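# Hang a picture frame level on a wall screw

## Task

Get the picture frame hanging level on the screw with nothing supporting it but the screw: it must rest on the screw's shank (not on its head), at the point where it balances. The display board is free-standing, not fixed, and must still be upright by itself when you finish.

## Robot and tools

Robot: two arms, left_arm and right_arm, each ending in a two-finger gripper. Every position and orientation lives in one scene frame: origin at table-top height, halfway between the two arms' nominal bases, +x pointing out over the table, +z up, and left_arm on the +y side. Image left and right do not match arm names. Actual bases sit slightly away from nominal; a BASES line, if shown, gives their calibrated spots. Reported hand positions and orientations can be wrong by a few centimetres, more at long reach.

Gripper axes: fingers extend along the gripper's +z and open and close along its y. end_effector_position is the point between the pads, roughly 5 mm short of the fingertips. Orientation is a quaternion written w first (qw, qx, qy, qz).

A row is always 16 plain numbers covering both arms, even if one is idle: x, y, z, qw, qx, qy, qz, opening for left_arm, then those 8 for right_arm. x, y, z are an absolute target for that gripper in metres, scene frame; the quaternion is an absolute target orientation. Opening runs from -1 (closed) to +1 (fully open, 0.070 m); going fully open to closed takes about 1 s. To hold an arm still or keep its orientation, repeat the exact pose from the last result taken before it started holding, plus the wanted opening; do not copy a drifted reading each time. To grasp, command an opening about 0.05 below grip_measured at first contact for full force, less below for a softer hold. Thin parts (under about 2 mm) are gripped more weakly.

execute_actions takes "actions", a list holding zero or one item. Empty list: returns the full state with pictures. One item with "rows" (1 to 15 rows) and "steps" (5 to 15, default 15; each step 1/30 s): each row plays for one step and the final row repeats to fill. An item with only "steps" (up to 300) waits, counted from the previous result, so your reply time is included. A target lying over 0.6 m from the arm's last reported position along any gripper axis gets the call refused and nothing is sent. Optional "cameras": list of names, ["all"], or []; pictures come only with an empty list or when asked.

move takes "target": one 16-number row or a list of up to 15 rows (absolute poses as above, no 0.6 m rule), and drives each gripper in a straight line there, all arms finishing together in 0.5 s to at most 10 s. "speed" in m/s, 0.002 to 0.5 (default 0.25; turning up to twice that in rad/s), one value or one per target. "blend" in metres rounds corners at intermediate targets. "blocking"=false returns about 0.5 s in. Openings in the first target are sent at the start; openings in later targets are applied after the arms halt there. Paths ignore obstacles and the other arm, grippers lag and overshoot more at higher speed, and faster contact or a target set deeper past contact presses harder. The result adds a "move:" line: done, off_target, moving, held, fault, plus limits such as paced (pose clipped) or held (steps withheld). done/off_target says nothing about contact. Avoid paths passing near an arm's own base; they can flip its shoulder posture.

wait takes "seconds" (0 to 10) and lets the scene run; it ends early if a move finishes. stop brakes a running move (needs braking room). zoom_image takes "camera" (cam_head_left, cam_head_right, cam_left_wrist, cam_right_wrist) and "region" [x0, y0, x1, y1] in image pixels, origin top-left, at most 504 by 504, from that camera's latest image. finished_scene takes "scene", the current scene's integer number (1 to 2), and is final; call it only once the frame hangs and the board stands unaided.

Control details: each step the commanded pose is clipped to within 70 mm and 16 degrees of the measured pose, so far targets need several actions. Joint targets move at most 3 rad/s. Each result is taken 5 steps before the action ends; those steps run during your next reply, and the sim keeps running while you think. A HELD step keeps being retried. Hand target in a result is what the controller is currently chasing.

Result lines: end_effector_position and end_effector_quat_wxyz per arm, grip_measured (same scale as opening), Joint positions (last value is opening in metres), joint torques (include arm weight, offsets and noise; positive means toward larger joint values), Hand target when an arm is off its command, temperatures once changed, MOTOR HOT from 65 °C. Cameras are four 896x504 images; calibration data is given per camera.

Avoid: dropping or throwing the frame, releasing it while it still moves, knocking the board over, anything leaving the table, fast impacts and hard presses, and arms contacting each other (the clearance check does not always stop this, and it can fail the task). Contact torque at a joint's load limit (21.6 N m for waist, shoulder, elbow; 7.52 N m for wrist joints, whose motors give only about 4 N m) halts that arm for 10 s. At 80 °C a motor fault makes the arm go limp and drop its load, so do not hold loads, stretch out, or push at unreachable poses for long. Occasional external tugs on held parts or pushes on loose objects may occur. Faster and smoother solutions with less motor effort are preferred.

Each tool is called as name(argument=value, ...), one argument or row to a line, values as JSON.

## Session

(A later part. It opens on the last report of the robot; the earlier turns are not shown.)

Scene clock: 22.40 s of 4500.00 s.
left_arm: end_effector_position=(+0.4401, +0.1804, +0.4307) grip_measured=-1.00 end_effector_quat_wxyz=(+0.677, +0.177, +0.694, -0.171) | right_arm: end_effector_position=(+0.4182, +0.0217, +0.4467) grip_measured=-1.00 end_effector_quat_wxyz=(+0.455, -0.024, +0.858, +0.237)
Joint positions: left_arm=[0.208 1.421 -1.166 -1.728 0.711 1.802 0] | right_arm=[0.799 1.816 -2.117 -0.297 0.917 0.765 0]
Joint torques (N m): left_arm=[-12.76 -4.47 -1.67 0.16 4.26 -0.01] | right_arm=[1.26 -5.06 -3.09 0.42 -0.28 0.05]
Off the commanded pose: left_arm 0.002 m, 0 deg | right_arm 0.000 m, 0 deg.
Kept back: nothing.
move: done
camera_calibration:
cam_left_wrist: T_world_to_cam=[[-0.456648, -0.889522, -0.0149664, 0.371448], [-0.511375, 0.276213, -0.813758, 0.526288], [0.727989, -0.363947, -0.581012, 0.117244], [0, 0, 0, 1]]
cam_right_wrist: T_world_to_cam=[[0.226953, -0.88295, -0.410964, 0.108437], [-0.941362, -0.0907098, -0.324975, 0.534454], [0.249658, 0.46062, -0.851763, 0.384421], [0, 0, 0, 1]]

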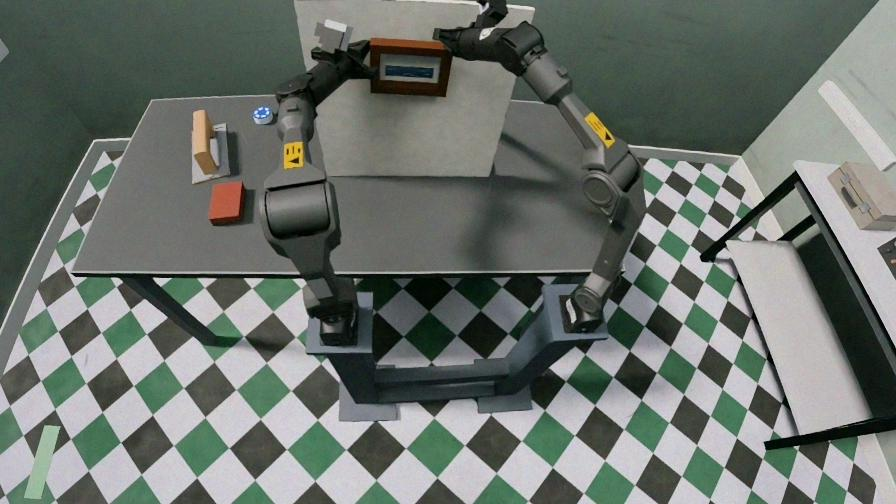

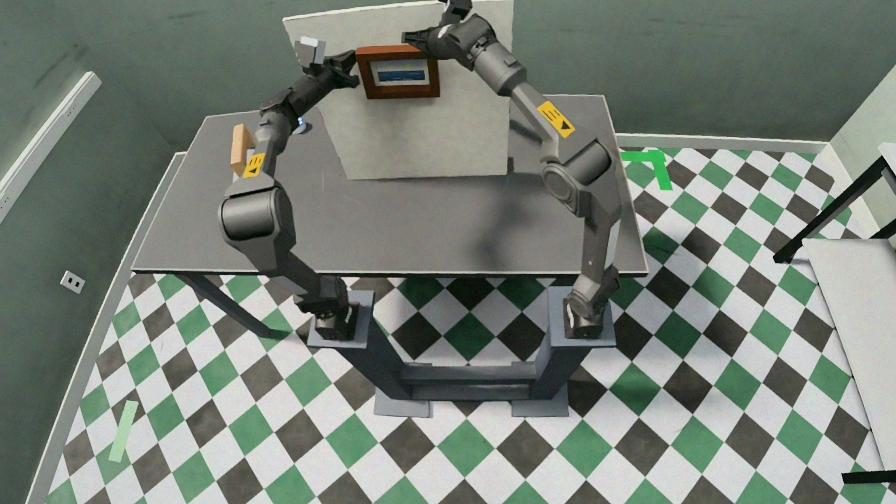

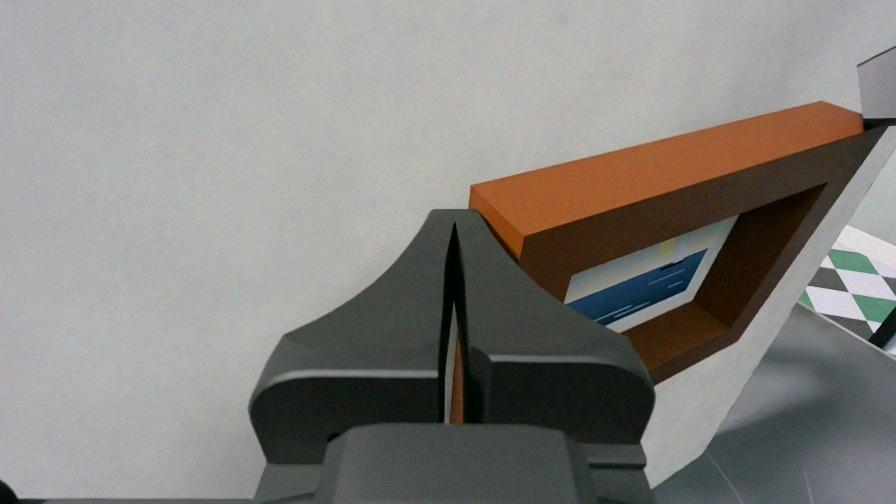

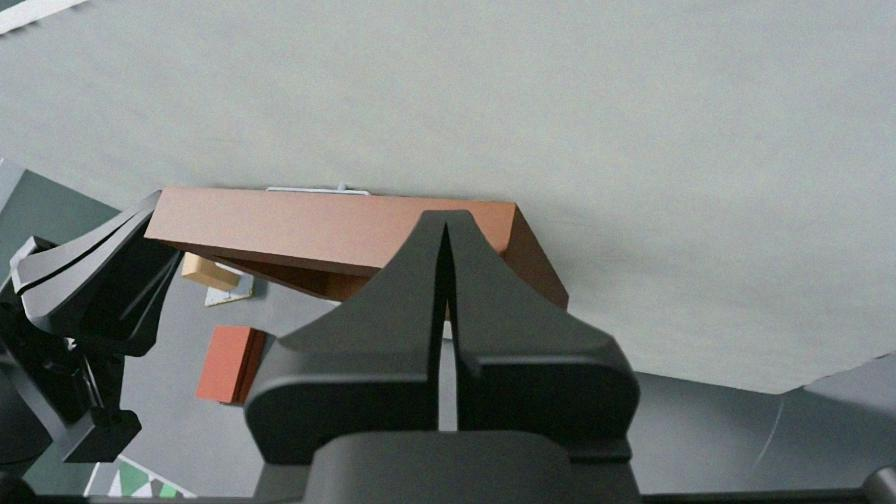

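move(
  target=[
    [0.44,0.20,0.43,0.676,0.179,0.694,-0.172,-1,0.418,0.022,0.4465,0.455,-0.024,0.858,0.238,-1],
    [0.38,0.24,0.44,0.676,0.179,0.694,-0.172,-1,0.418,0.022,0.48,0.455,-0.024,0.858,0.238,-1],
  ],
  speed=[0.04,0.07],
)

zoom_image(
  camera="cam_right_wrist",
  region=[120, 130, 420, 300],
)

zoom_image(
  camera="cam_head_right",
  region=[340, 10, 480, 120],
)

Scene clock: 32.17 s of 4500.00 s.
left_arm: end_effector_position=(+0.3797, +0.2402, +0.4404) grip_measured=-1.00 end_effector_quat_wxyz=(+0.676, +0.179, +0.694, -0.172) | right_arm: end_effector_position=(+0.4180, +0.0219, +0.4803) grip_measured=-1.00 end_effector_quat_wxyz=(+0.455, -0.024, +0.858, +0.238)
Joint positions: left_arm=[0.551 1.298 -1.093 -1.608 1.048 1.696 0] | right_arm=[0.799 1.947 -2.487 -0.257 1.147 0.69 0]
Joint torques (N m): left_arm=[-1.29 -4.38 -2.57 -0.77 -0.13 -0.05] | right_arm=[-0.37 -7.32 -3.35 -0.24 -0.72 -0.09]
Motor temperatures (°C): left_arm=[31 31 32 32 40 29] | right_arm=[29 30 33 34 37 31]
Off the commanded pose: left_arm 0.001 m, 0 deg | right_arm 0.000 m, 0 deg.
Kept back: nothing.
move: done
camera_calibration:
cam_left_wrist: T_world_to_cam=[[-0.460417, -0.887564, -0.0156837, 0.398442], [-0.510446, 0.279162, -0.813335, 0.4855], [0.726265, -0.366468, -0.581584, 0.190126], [0, 0, 0, 1]]
cam_right_wrist: T_world_to_cam=[[0.226975, -0.882303, -0.412339, 0.123182], [-0.941515, -0.0905135, -0.324588, 0.545112], [0.249062, 0.461897, -0.851246, 0.413024], [0, 0, 0, 1]]

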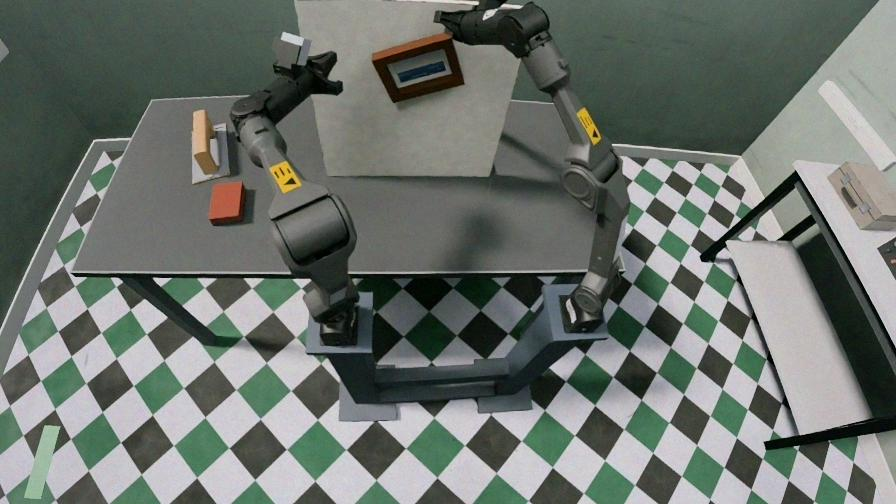

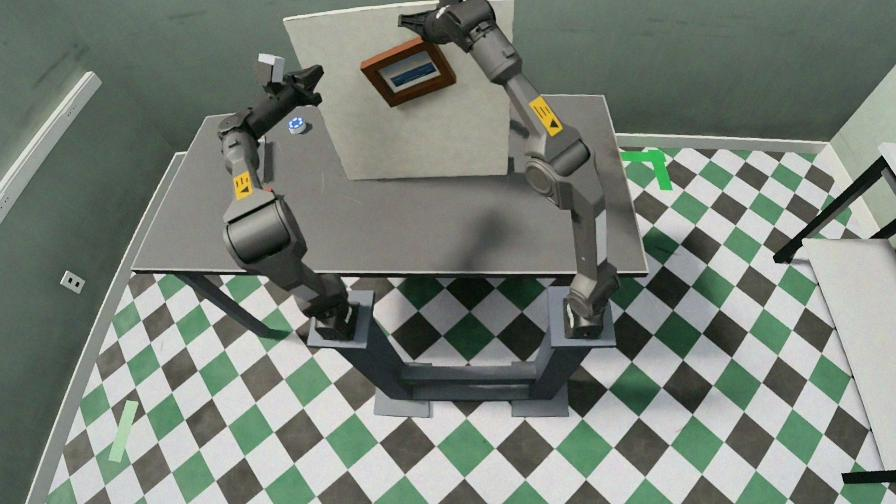

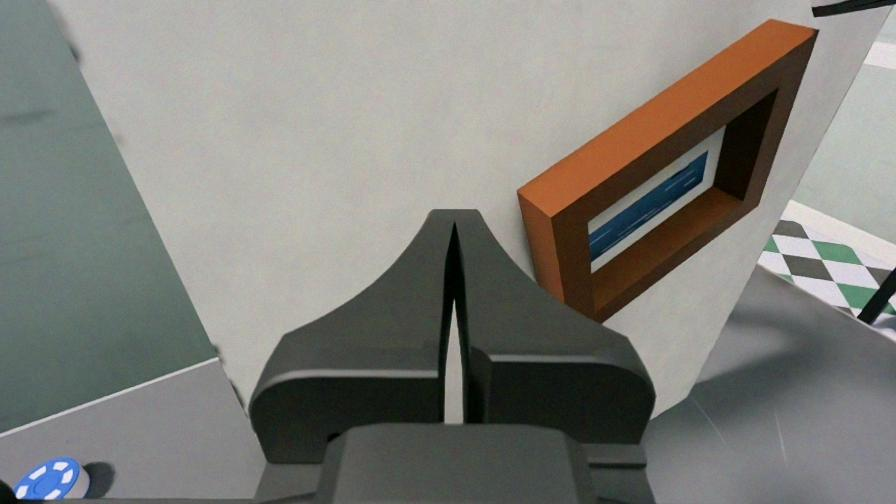

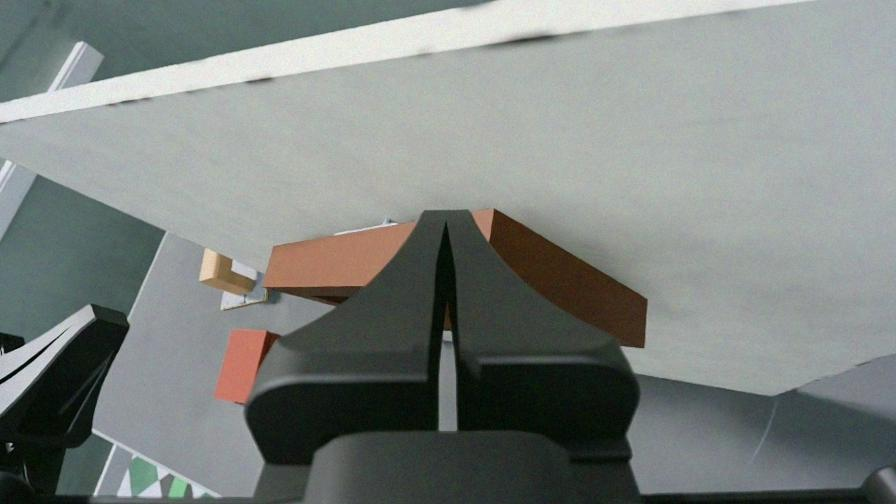

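Scaled by 1.680 from the camera's 896x504 image, which has a finer 1280x720 frame.

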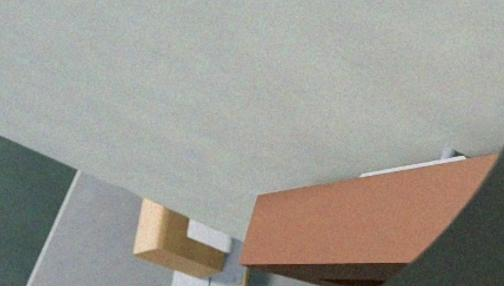

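Scaled by 3.600 from the camera's 896x504 image, which has a finer 1280x720 frame.

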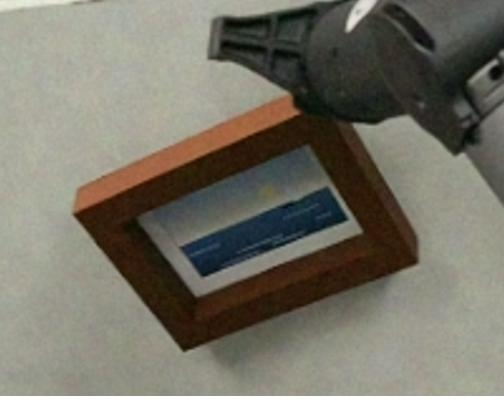

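zoom_image(
  camera="cam_left_wrist",
  region=[510, 10, 830, 190],
)

zoom_image(
  camera="cam_left_wrist",
  region=[510, 150, 830, 330],
)

Scaled by 1.575 from the camera's 896x504 image, which has a finer 1280x720 frame.

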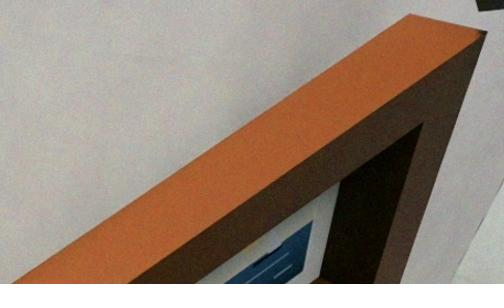

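Scaled by 1.575 from the camera's 896x504 image, which has a finer 1280x720 frame.

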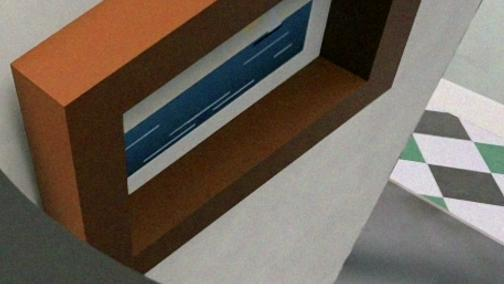

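move(
  target=[
    [0.34,0.18,0.44,0.52,-0.2,0.6,-0.45,0.4,0.36,-0.07,0.51,0.5,-0.05,0.83,0.22,-1],
    [0.355,0.085,0.425,0.4275,-0.5632,0.3830,-0.5943,0.4,0.28,-0.20,0.46,0.676,-0.179,0.694,0.172,-1],
  ],
  blend=[0.04,0],
  speed=0.25,
)

Scene clock: 41.63 s of 4500.00 s.
left_arm: end_effector_position=(+0.3550, +0.0848, +0.4251) grip_measured=+0.40 end_effector_quat_wxyz=(-0.427, +0.563, -0.383, +0.595) | right_arm: end_effector_position=(+0.2800, -0.2000, +0.4604) grip_measured=-1.00 end_effector_quat_wxyz=(+0.676, -0.179, +0.694, +0.172)
Joint positions: left_arm=[-0.874 1.282 -0.931 -1.285 -0.958 -0.731 0.049] | right_arm=[-0.01 0.799 -0.887 1.239 0.57 -1.201 0]
Joint torques (N m): left_arm=[0.43 -4.99 -2.55 0.85 -0.37 0.08] | right_arm=[0.46 0.63 -3.87 0.4 -0.38 0.22]
Off the commanded pose: left_arm 0.000 m, 0 deg | right_arm 0.000 m, 0 deg.
Kept back: nothing.
move: done
camera_calibration:
cam_left_wrist: T_world_to_cam=[[-0.0536908, 0.331676, 0.941864, -0.405916], [-0.55856, -0.791833, 0.247002, 0.161077], [0.827724, -0.512826, 0.227775, -0.225465], [0, 0, 0, 1]]
cam_right_wrist: T_world_to_cam=[[0.471081, -0.881405, -0.0347577, -0.291526], [-0.569425, -0.273772, -0.775116, 0.455201], [0.673675, 0.384934, -0.630863, 0.29715], [0, 0, 0, 1]]

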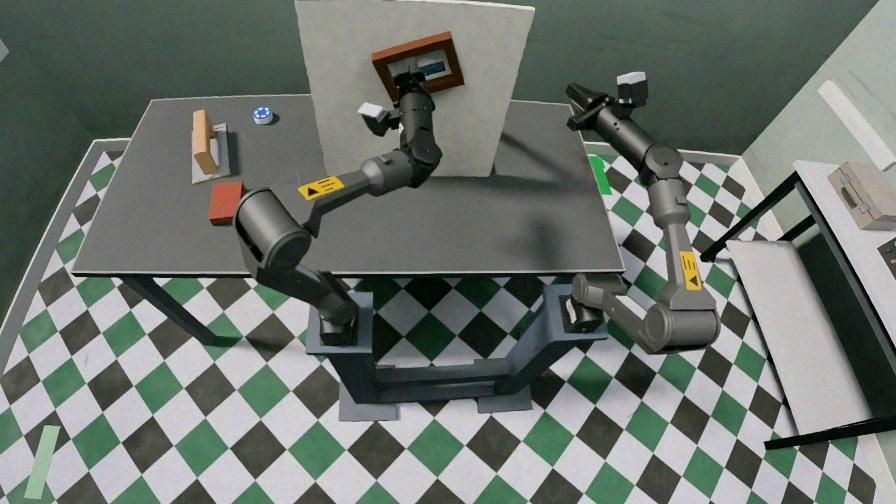

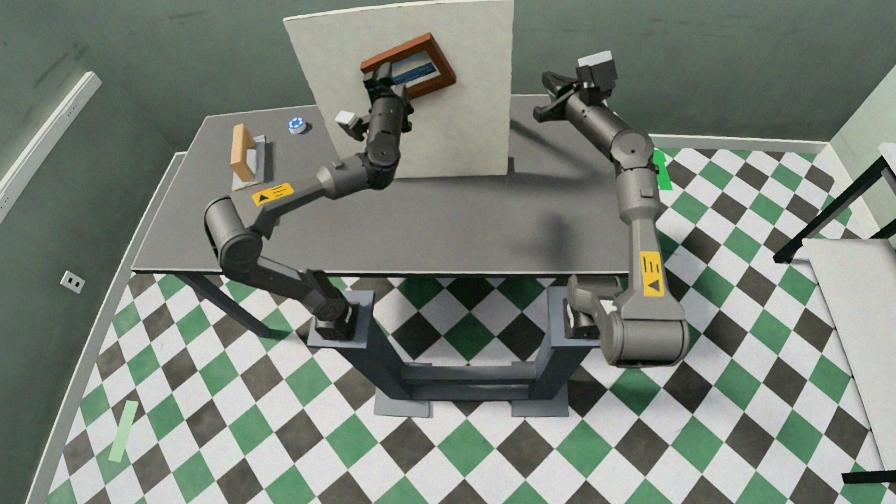

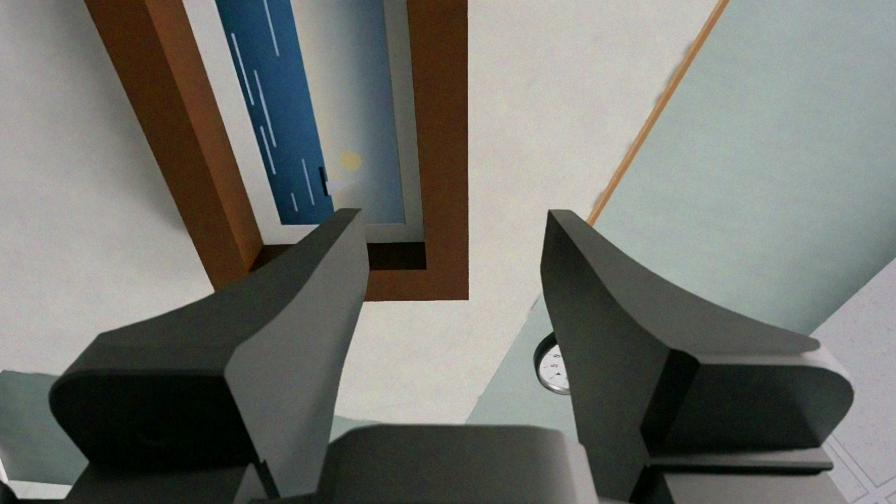

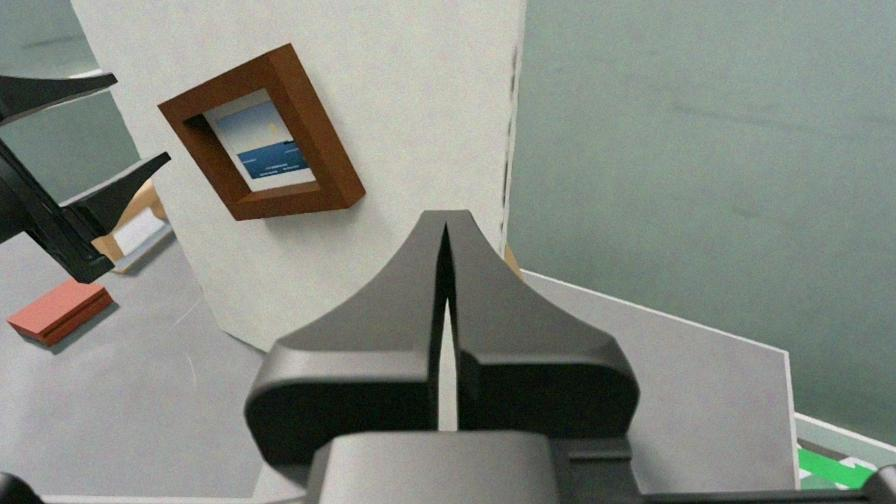

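move(
  target=[
    [0.40,0.0840,0.4227,0.4275,-0.5632,0.3830,-0.5943,0.4,0.28,-0.20,0.46,0.676,-0.179,0.694,0.172,-1],
  ],
  speed=[0.08],
)

zoom_image(
  camera="cam_left_wrist",
  region=[300, 0, 620, 330],
)

zoom_image(
  camera="cam_right_wrist",
  region=[60, 20, 380, 240],
)

Scene clock: 45.47 s of 4500.00 s.
left_arm: end_effector_position=(+0.4006, +0.0840, +0.4225) grip_measured=+0.40 end_effector_quat_wxyz=(-0.428, +0.563, -0.383, +0.594) | right_arm: end_effector_position=(+0.2800, -0.2000, +0.4600) grip_measured=-1.00 end_effector_quat_wxyz=(+0.676, -0.179, +0.694, +0.172)
Joint positions: left_arm=[-0.727 1.4 -1.026 -1.192 -0.831 -0.816 0.049] | right_arm=[-0.01 0.799 -0.886 1.239 0.57 -1.201 0]
Joint torques (N m): left_arm=[-0.77 -5.44 -2.84 0.45 -0.82 0.11] | right_arm=[0.71 -1.05 -3.81 0.6 -0.43 0.25]
Off the commanded pose: left_arm 0.001 m, 0 deg | right_arm 0.000 m, 0 deg.
Kept back: nothing.
move: done
camera_calibration:
cam_left_wrist: T_world_to_cam=[[-0.0530911, 0.330723, 0.942233, -0.401015], [-0.55848, -0.792035, 0.246535, 0.18665], [0.827817, -0.51313, 0.226752, -0.262592], [0, 0, 0, 1]]
cam_right_wrist: T_world_to_cam=[[0.47105, -0.881404, -0.0351948, -0.291355], [-0.570101, -0.273749, -0.774627, 0.454906], [0.673125, 0.384953, -0.631439, 0.2973], [0, 0, 0, 1]]

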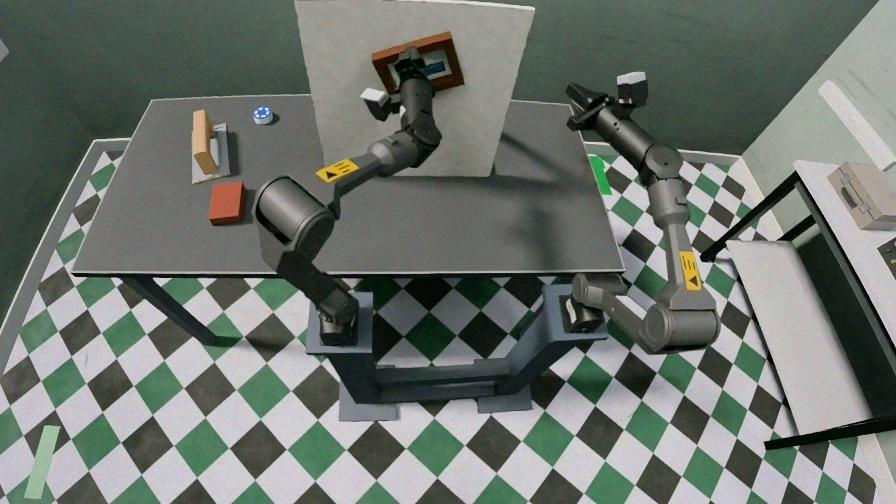

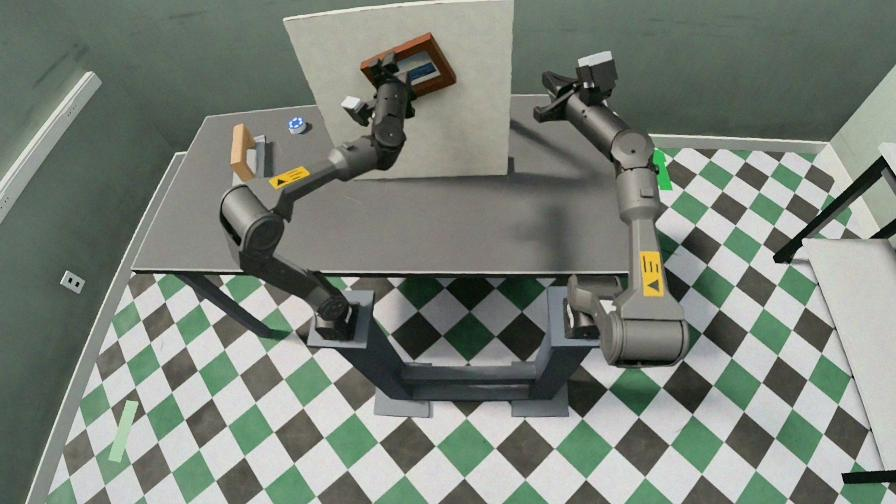

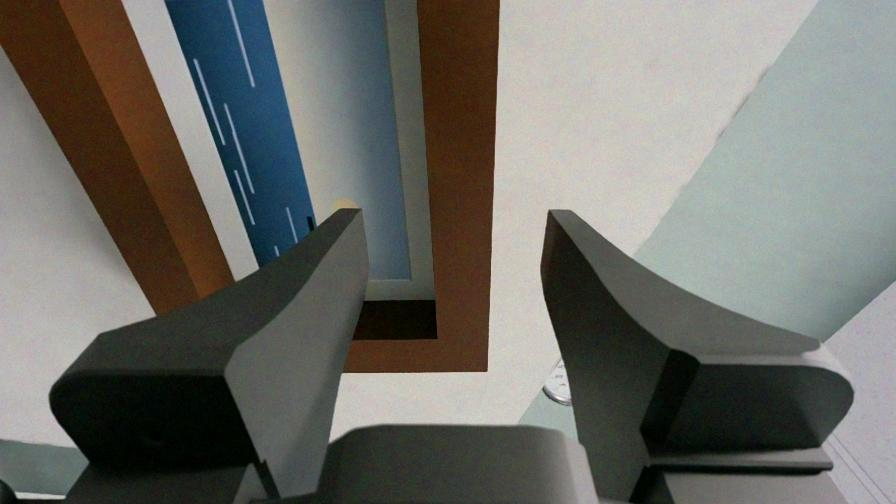

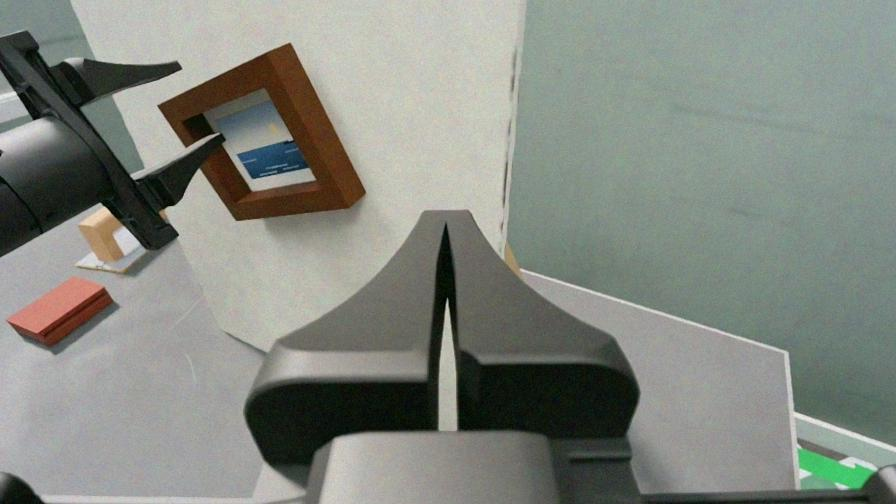

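Scaled by 1.527 from the camera's 896x504 image, which has a finer 1280x720 frame.

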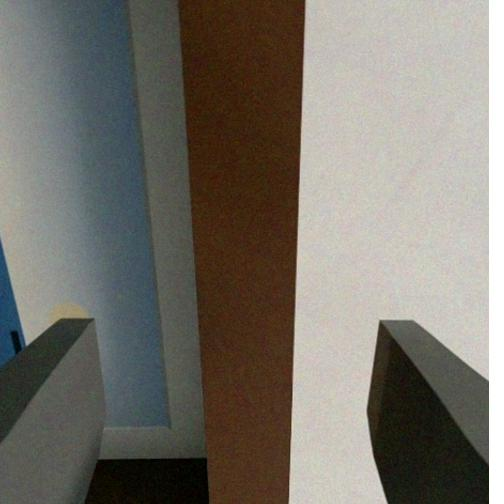

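Scaled by 1.575 from the camera's 896x504 image, which has a finer 1280x720 frame.

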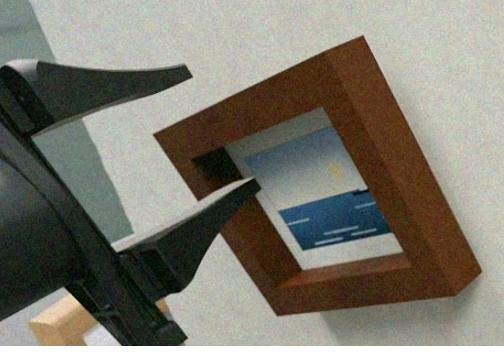

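move(
  target=[
    [0.436,0.0859,0.4281,0.4275,-0.5632,0.3830,-0.5943,0.4,0.28,-0.20,0.46,0.676,-0.179,0.694,0.172,-1],
  ],
  speed=[0.05],
)

zoom_image(
  camera="cam_left_wrist",
  region=[300, 0, 620, 330],
)

zoom_image(
  camera="cam_right_wrist",
  region=[60, 20, 380, 240],
)

Scene clock: 47.27 s of 4500.00 s.
left_arm: end_effector_position=(+0.4363, +0.0859, +0.4281) grip_measured=+0.40 end_effector_quat_wxyz=(-0.428, +0.563, -0.383, +0.594) | right_arm: end_effector_position=(+0.2800, -0.2000, +0.4600) grip_measured=-1.00 end_effector_quat_wxyz=(+0.676, -0.179, +0.694, +0.172)
Joint positions: left_arm=[-0.631 1.489 -1.138 -1.151 -0.737 -0.836 0.049] | right_arm=[-0.01 0.799 -0.886 1.239 0.57 -1.201 0]
Joint torques (N m): left_arm=[-0.61 -5.69 -2.81 0.59 -0.84 -0.07] | right_arm=[0.69 -1.03 -3.79 0.6 -0.43 0.24]
Off the commanded pose: left_arm 0.000 m, 0 deg | right_arm 0.000 m, 0 deg.
Kept back: nothing.
move: done
camera_calibration:
cam_left_wrist: T_world_to_cam=[[-0.0533184, 0.330337, 0.942356, -0.404953], [-0.558505, -0.792158, 0.246086, 0.207002], [0.827786, -0.51319, 0.226731, -0.29245], [0, 0, 0, 1]]
cam_right_wrist: T_world_to_cam=[[0.47105, -0.881404, -0.0351948, -0.291355], [-0.570101, -0.273749, -0.774627, 0.454906], [0.673125, 0.384953, -0.631439, 0.2973], [0, 0, 0, 1]]

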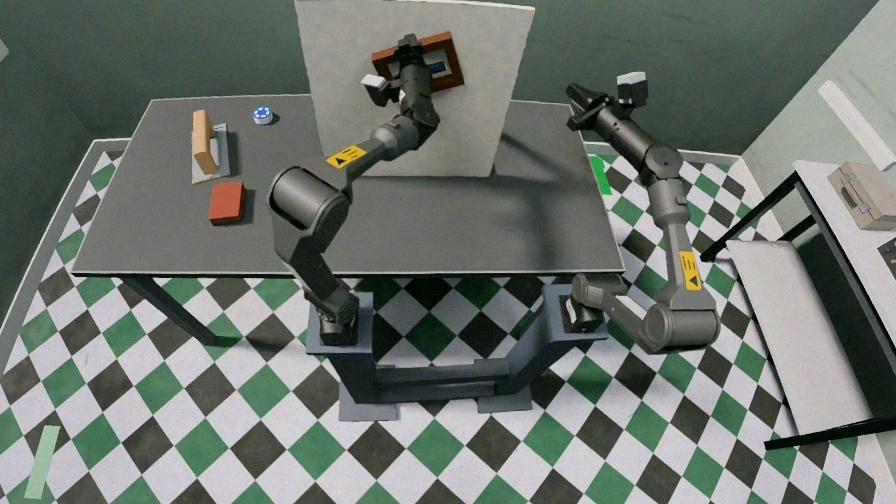

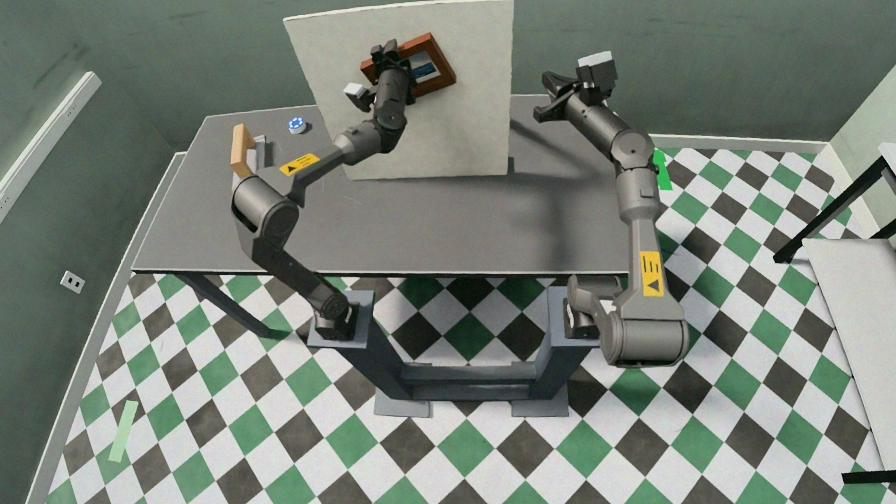

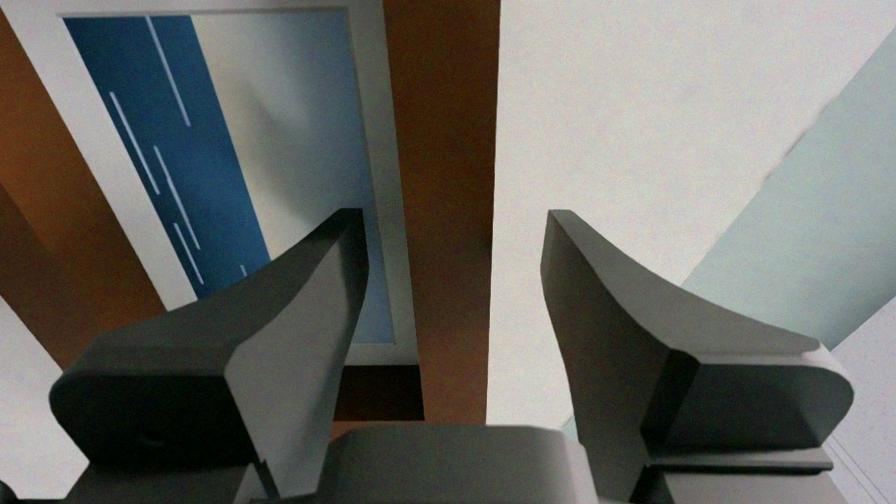

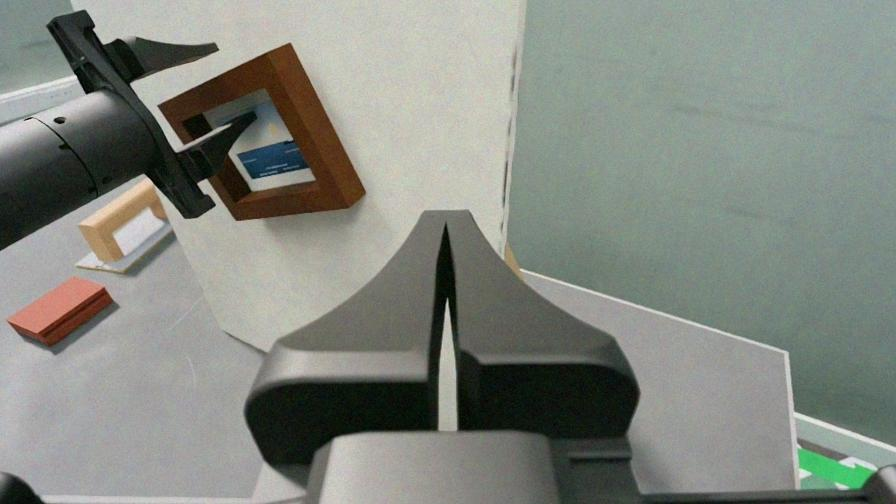

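Scaled by 1.527 from the camera's 896x504 image, which has a finer 1280x720 frame.

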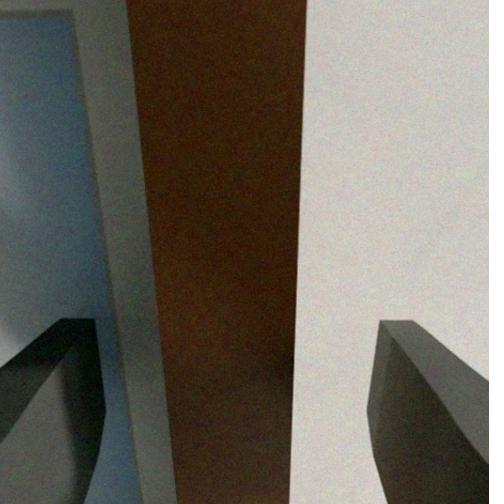

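Scaled by 1.575 from the camera's 896x504 image, which has a finer 1280x720 frame.

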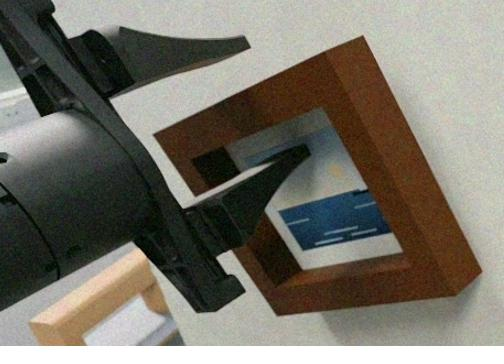

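move(
  target=[
    [0.436,0.0859,0.4281,0.4275,-0.5632,0.3830,-0.5943,-0.15,0.28,-0.20,0.46,0.676,-0.179,0.694,0.172,-1],
    [0.436,0.0859,0.4281,0.4275,-0.5632,0.3830,-0.5943,-0.3,0.28,-0.20,0.46,0.676,-0.179,0.694,0.172,-1],
  ],
  speed=[0.05,0.05],
)

zoom_image(
  camera="cam_left_wrist",
  region=[300, 0, 620, 330],
)

zoom_image(
  camera="cam_right_wrist",
  region=[60, 20, 380, 240],
)

Scene clock: 50.37 s of 4500.00 s.
left_arm: end_effector_position=(+0.4361, +0.0861, +0.4281) grip_measured=-0.30 end_effector_quat_wxyz=(-0.428, +0.563, -0.383, +0.594) | right_arm: end_effector_position=(+0.2800, -0.2000, +0.4600) grip_measured=-1.00 end_effector_quat_wxyz=(+0.676, -0.179, +0.694, +0.172)
Joint positions: left_arm=[-0.631 1.488 -1.137 -1.151 -0.737 -0.836 0.025] | right_arm=[-0.01 0.799 -0.886 1.239 0.57 -1.201 0]
Joint torques (N m): left_arm=[-0.75 -6.74 -2.47 0.42 -0.86 0.07] | right_arm=[0.66 -1.03 -3.84 0.58 -0.42 0.22]
Off the commanded pose: left_arm 0.000 m, 0 deg | right_arm 0.000 m, 0 deg.
Kept back: nothing.
move: done
camera_calibration:
cam_left_wrist: T_world_to_cam=[[-0.0533184, 0.330337, 0.942356, -0.405025], [-0.558505, -0.792158, 0.246086, 0.207004], [0.827786, -0.51319, 0.226731, -0.292212], [0, 0, 0, 1]]
cam_right_wrist: T_world_to_cam=[[0.47105, -0.881404, -0.0351948, -0.291355], [-0.570101, -0.273749, -0.774627, 0.454906], [0.673125, 0.384953, -0.631439, 0.2973], [0, 0, 0, 1]]

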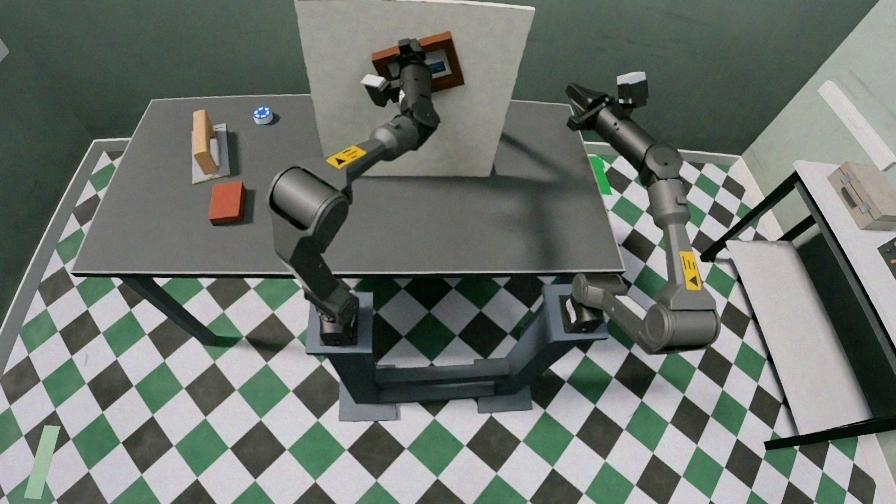

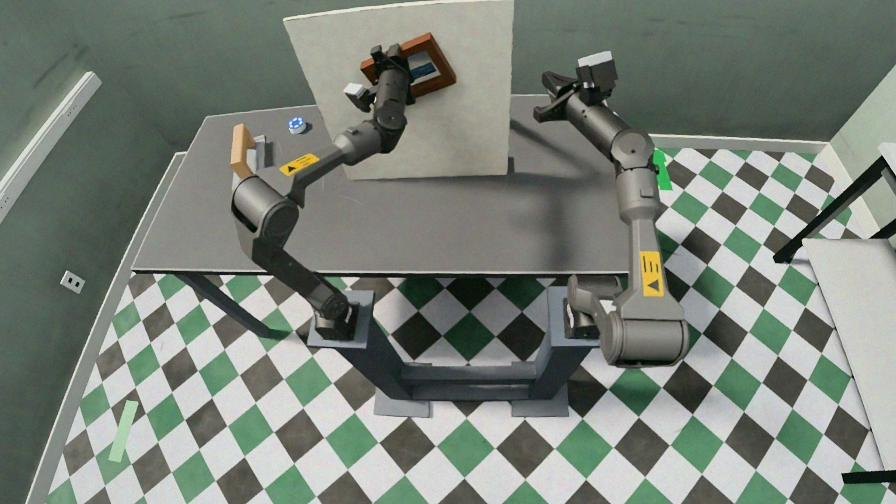

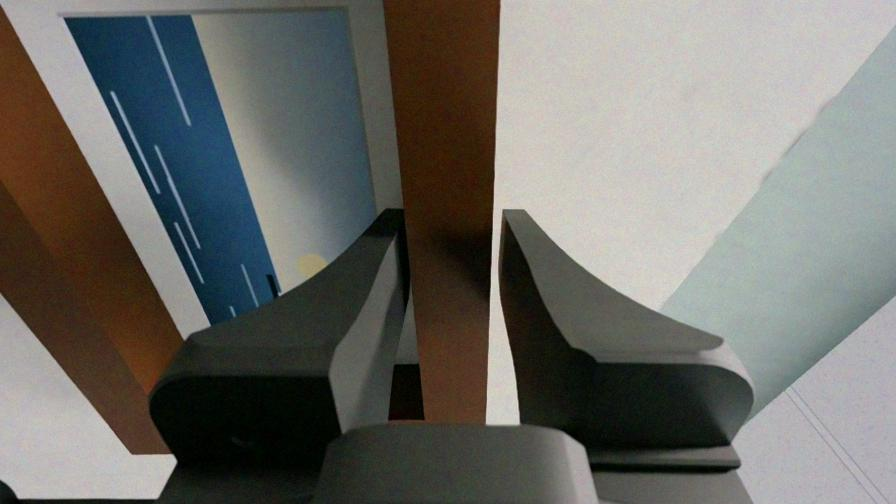

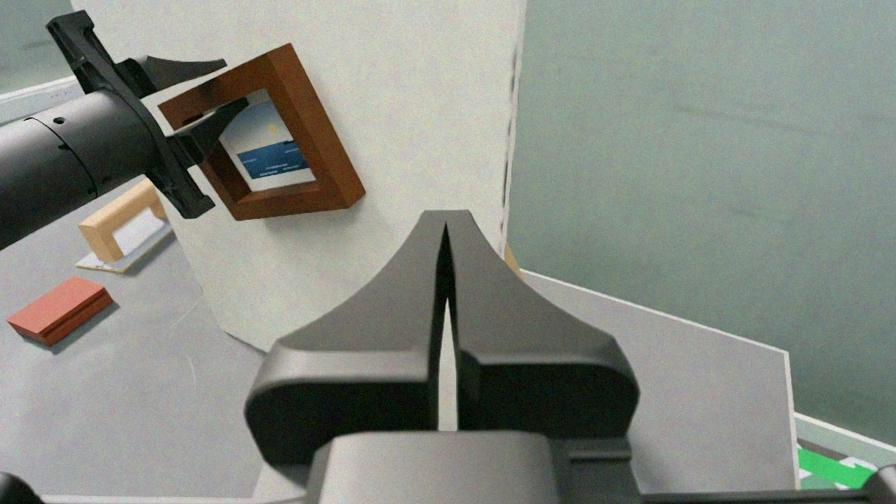

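Scaled by 1.527 from the camera's 896x504 image, which has a finer 1280x720 frame.

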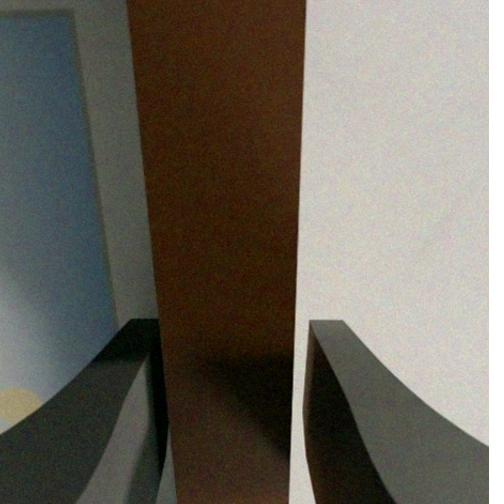

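Scaled by 1.575 from the camera's 896x504 image, which has a finer 1280x720 frame.

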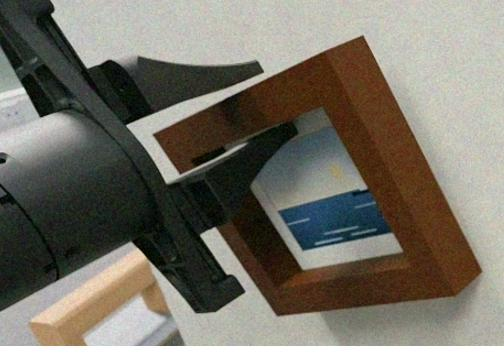

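move(
  target=[
    [0.436,0.0859,0.4281,0.4275,-0.5632,0.3830,-0.5943,-0.36,0.28,-0.20,0.46,0.676,-0.179,0.694,0.172,-1],
    [0.436,0.0859,0.4281,0.4275,-0.5632,0.3830,-0.5943,-0.5,0.28,-0.20,0.46,0.676,-0.179,0.694,0.172,-1],
  ],
  speed=[0.05,0.05],
)

zoom_image(
  camera="cam_left_wrist",
  region=[300, 0, 620, 330],
)

zoom_image(
  camera="cam_right_wrist",
  region=[60, 20, 380, 240],
)

Scene clock: 53.07 s of 4500.00 s.
left_arm: end_effector_position=(+0.4360, +0.0857, +0.4275) grip_measured=-0.45 end_effector_quat_wxyz=(-0.427, +0.564, -0.384, +0.594) | right_arm: end_effector_position=(+0.2800, -0.2000, +0.4600) grip_measured=-1.00 end_effector_quat_wxyz=(+0.676, -0.179, +0.694, +0.172)
Joint positions: left_arm=[-0.632 1.488 -1.136 -1.152 -0.737 -0.836 0.019] | right_arm=[-0.01 0.799 -0.886 1.239 0.57 -1.201 0]
Joint torques (N m): left_arm=[-0.04 -6.67 -4.02 0.91 -1 -0.04] | right_arm=[0.68 -0.97 -3.86 0.57 -0.41 0.21]
Off the commanded pose: left_arm 0.001 m, 0 deg | right_arm 0.000 m, 0 deg.
Kept back: nothing.
move: done
camera_calibration:
cam_left_wrist: T_world_to_cam=[[-0.0517025, 0.330476, 0.942397, -0.405093], [-0.558697, -0.79174, 0.246992, 0.206463], [0.827758, -0.513745, 0.225571, -0.291553], [0, 0, 0, 1]]
cam_right_wrist: T_world_to_cam=[[0.47105, -0.881404, -0.0351948, -0.291355], [-0.570101, -0.273749, -0.774627, 0.454906], [0.673125, 0.384953, -0.631439, 0.2973], [0, 0, 0, 1]]

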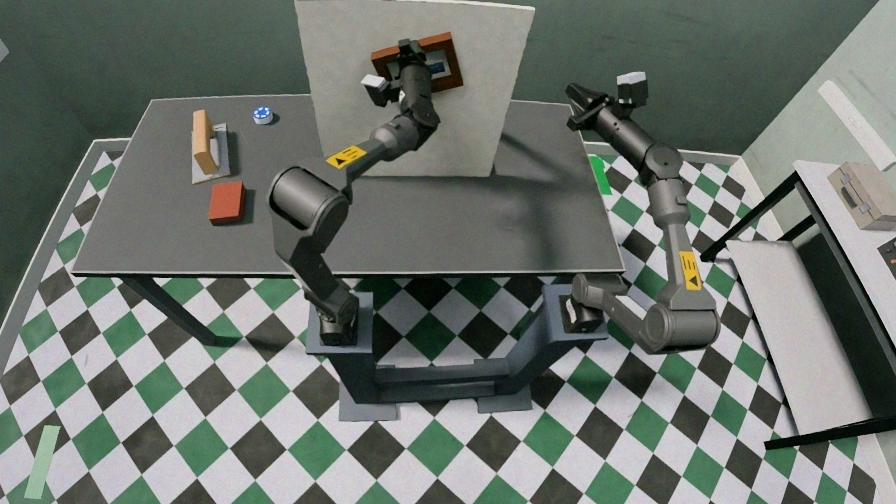

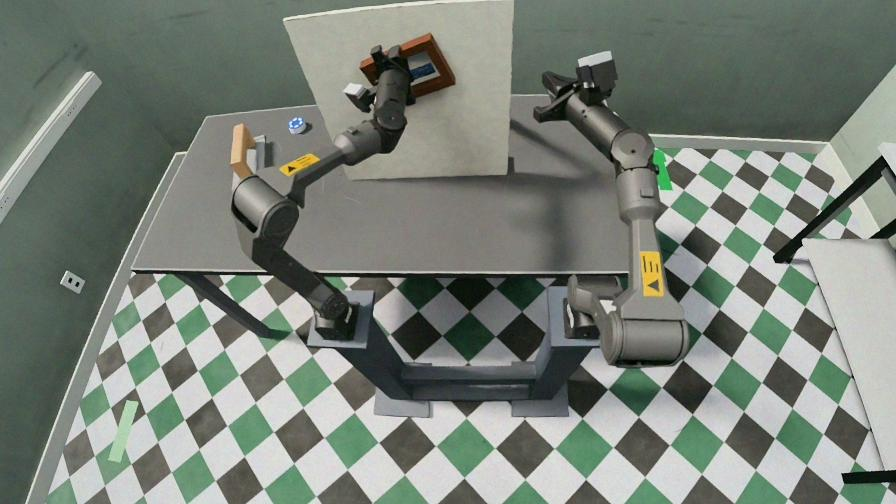

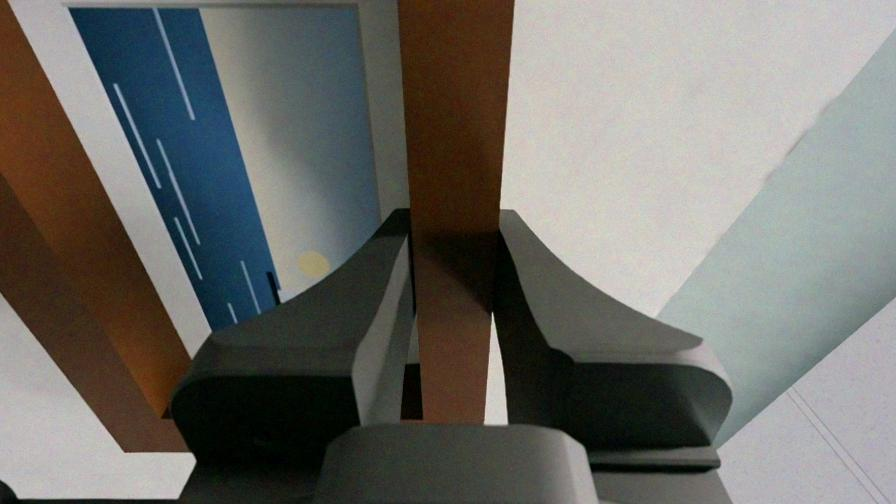

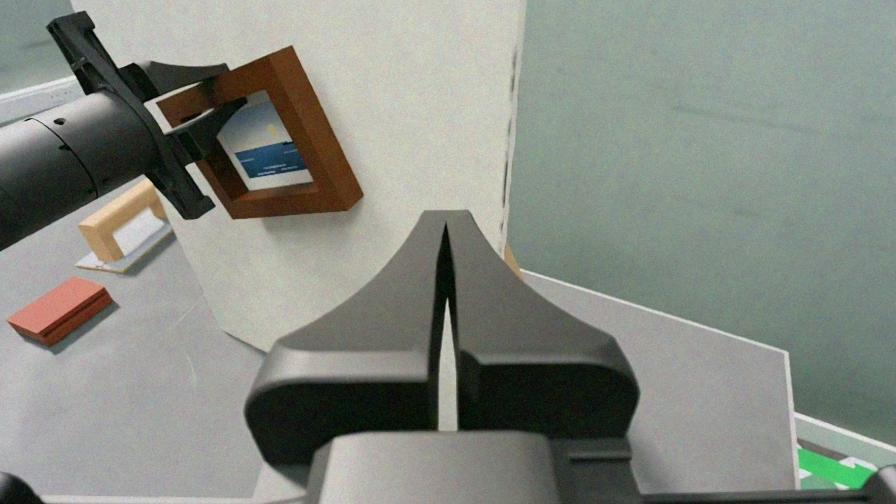

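Scaled by 1.527 from the camera's 896x504 image, which has a finer 1280x720 frame.

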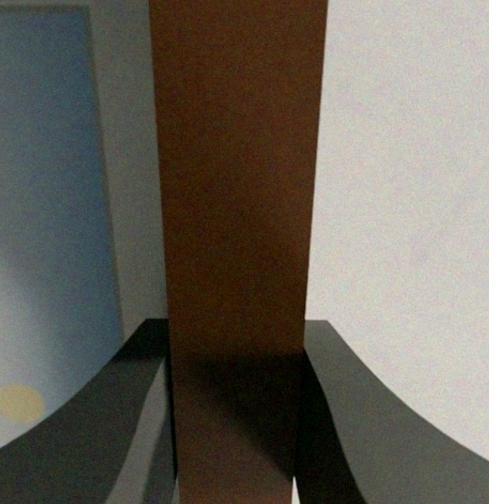

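Scaled by 1.575 from the camera's 896x504 image, which has a finer 1280x720 frame.

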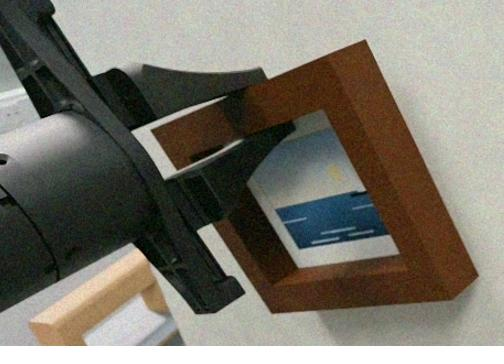

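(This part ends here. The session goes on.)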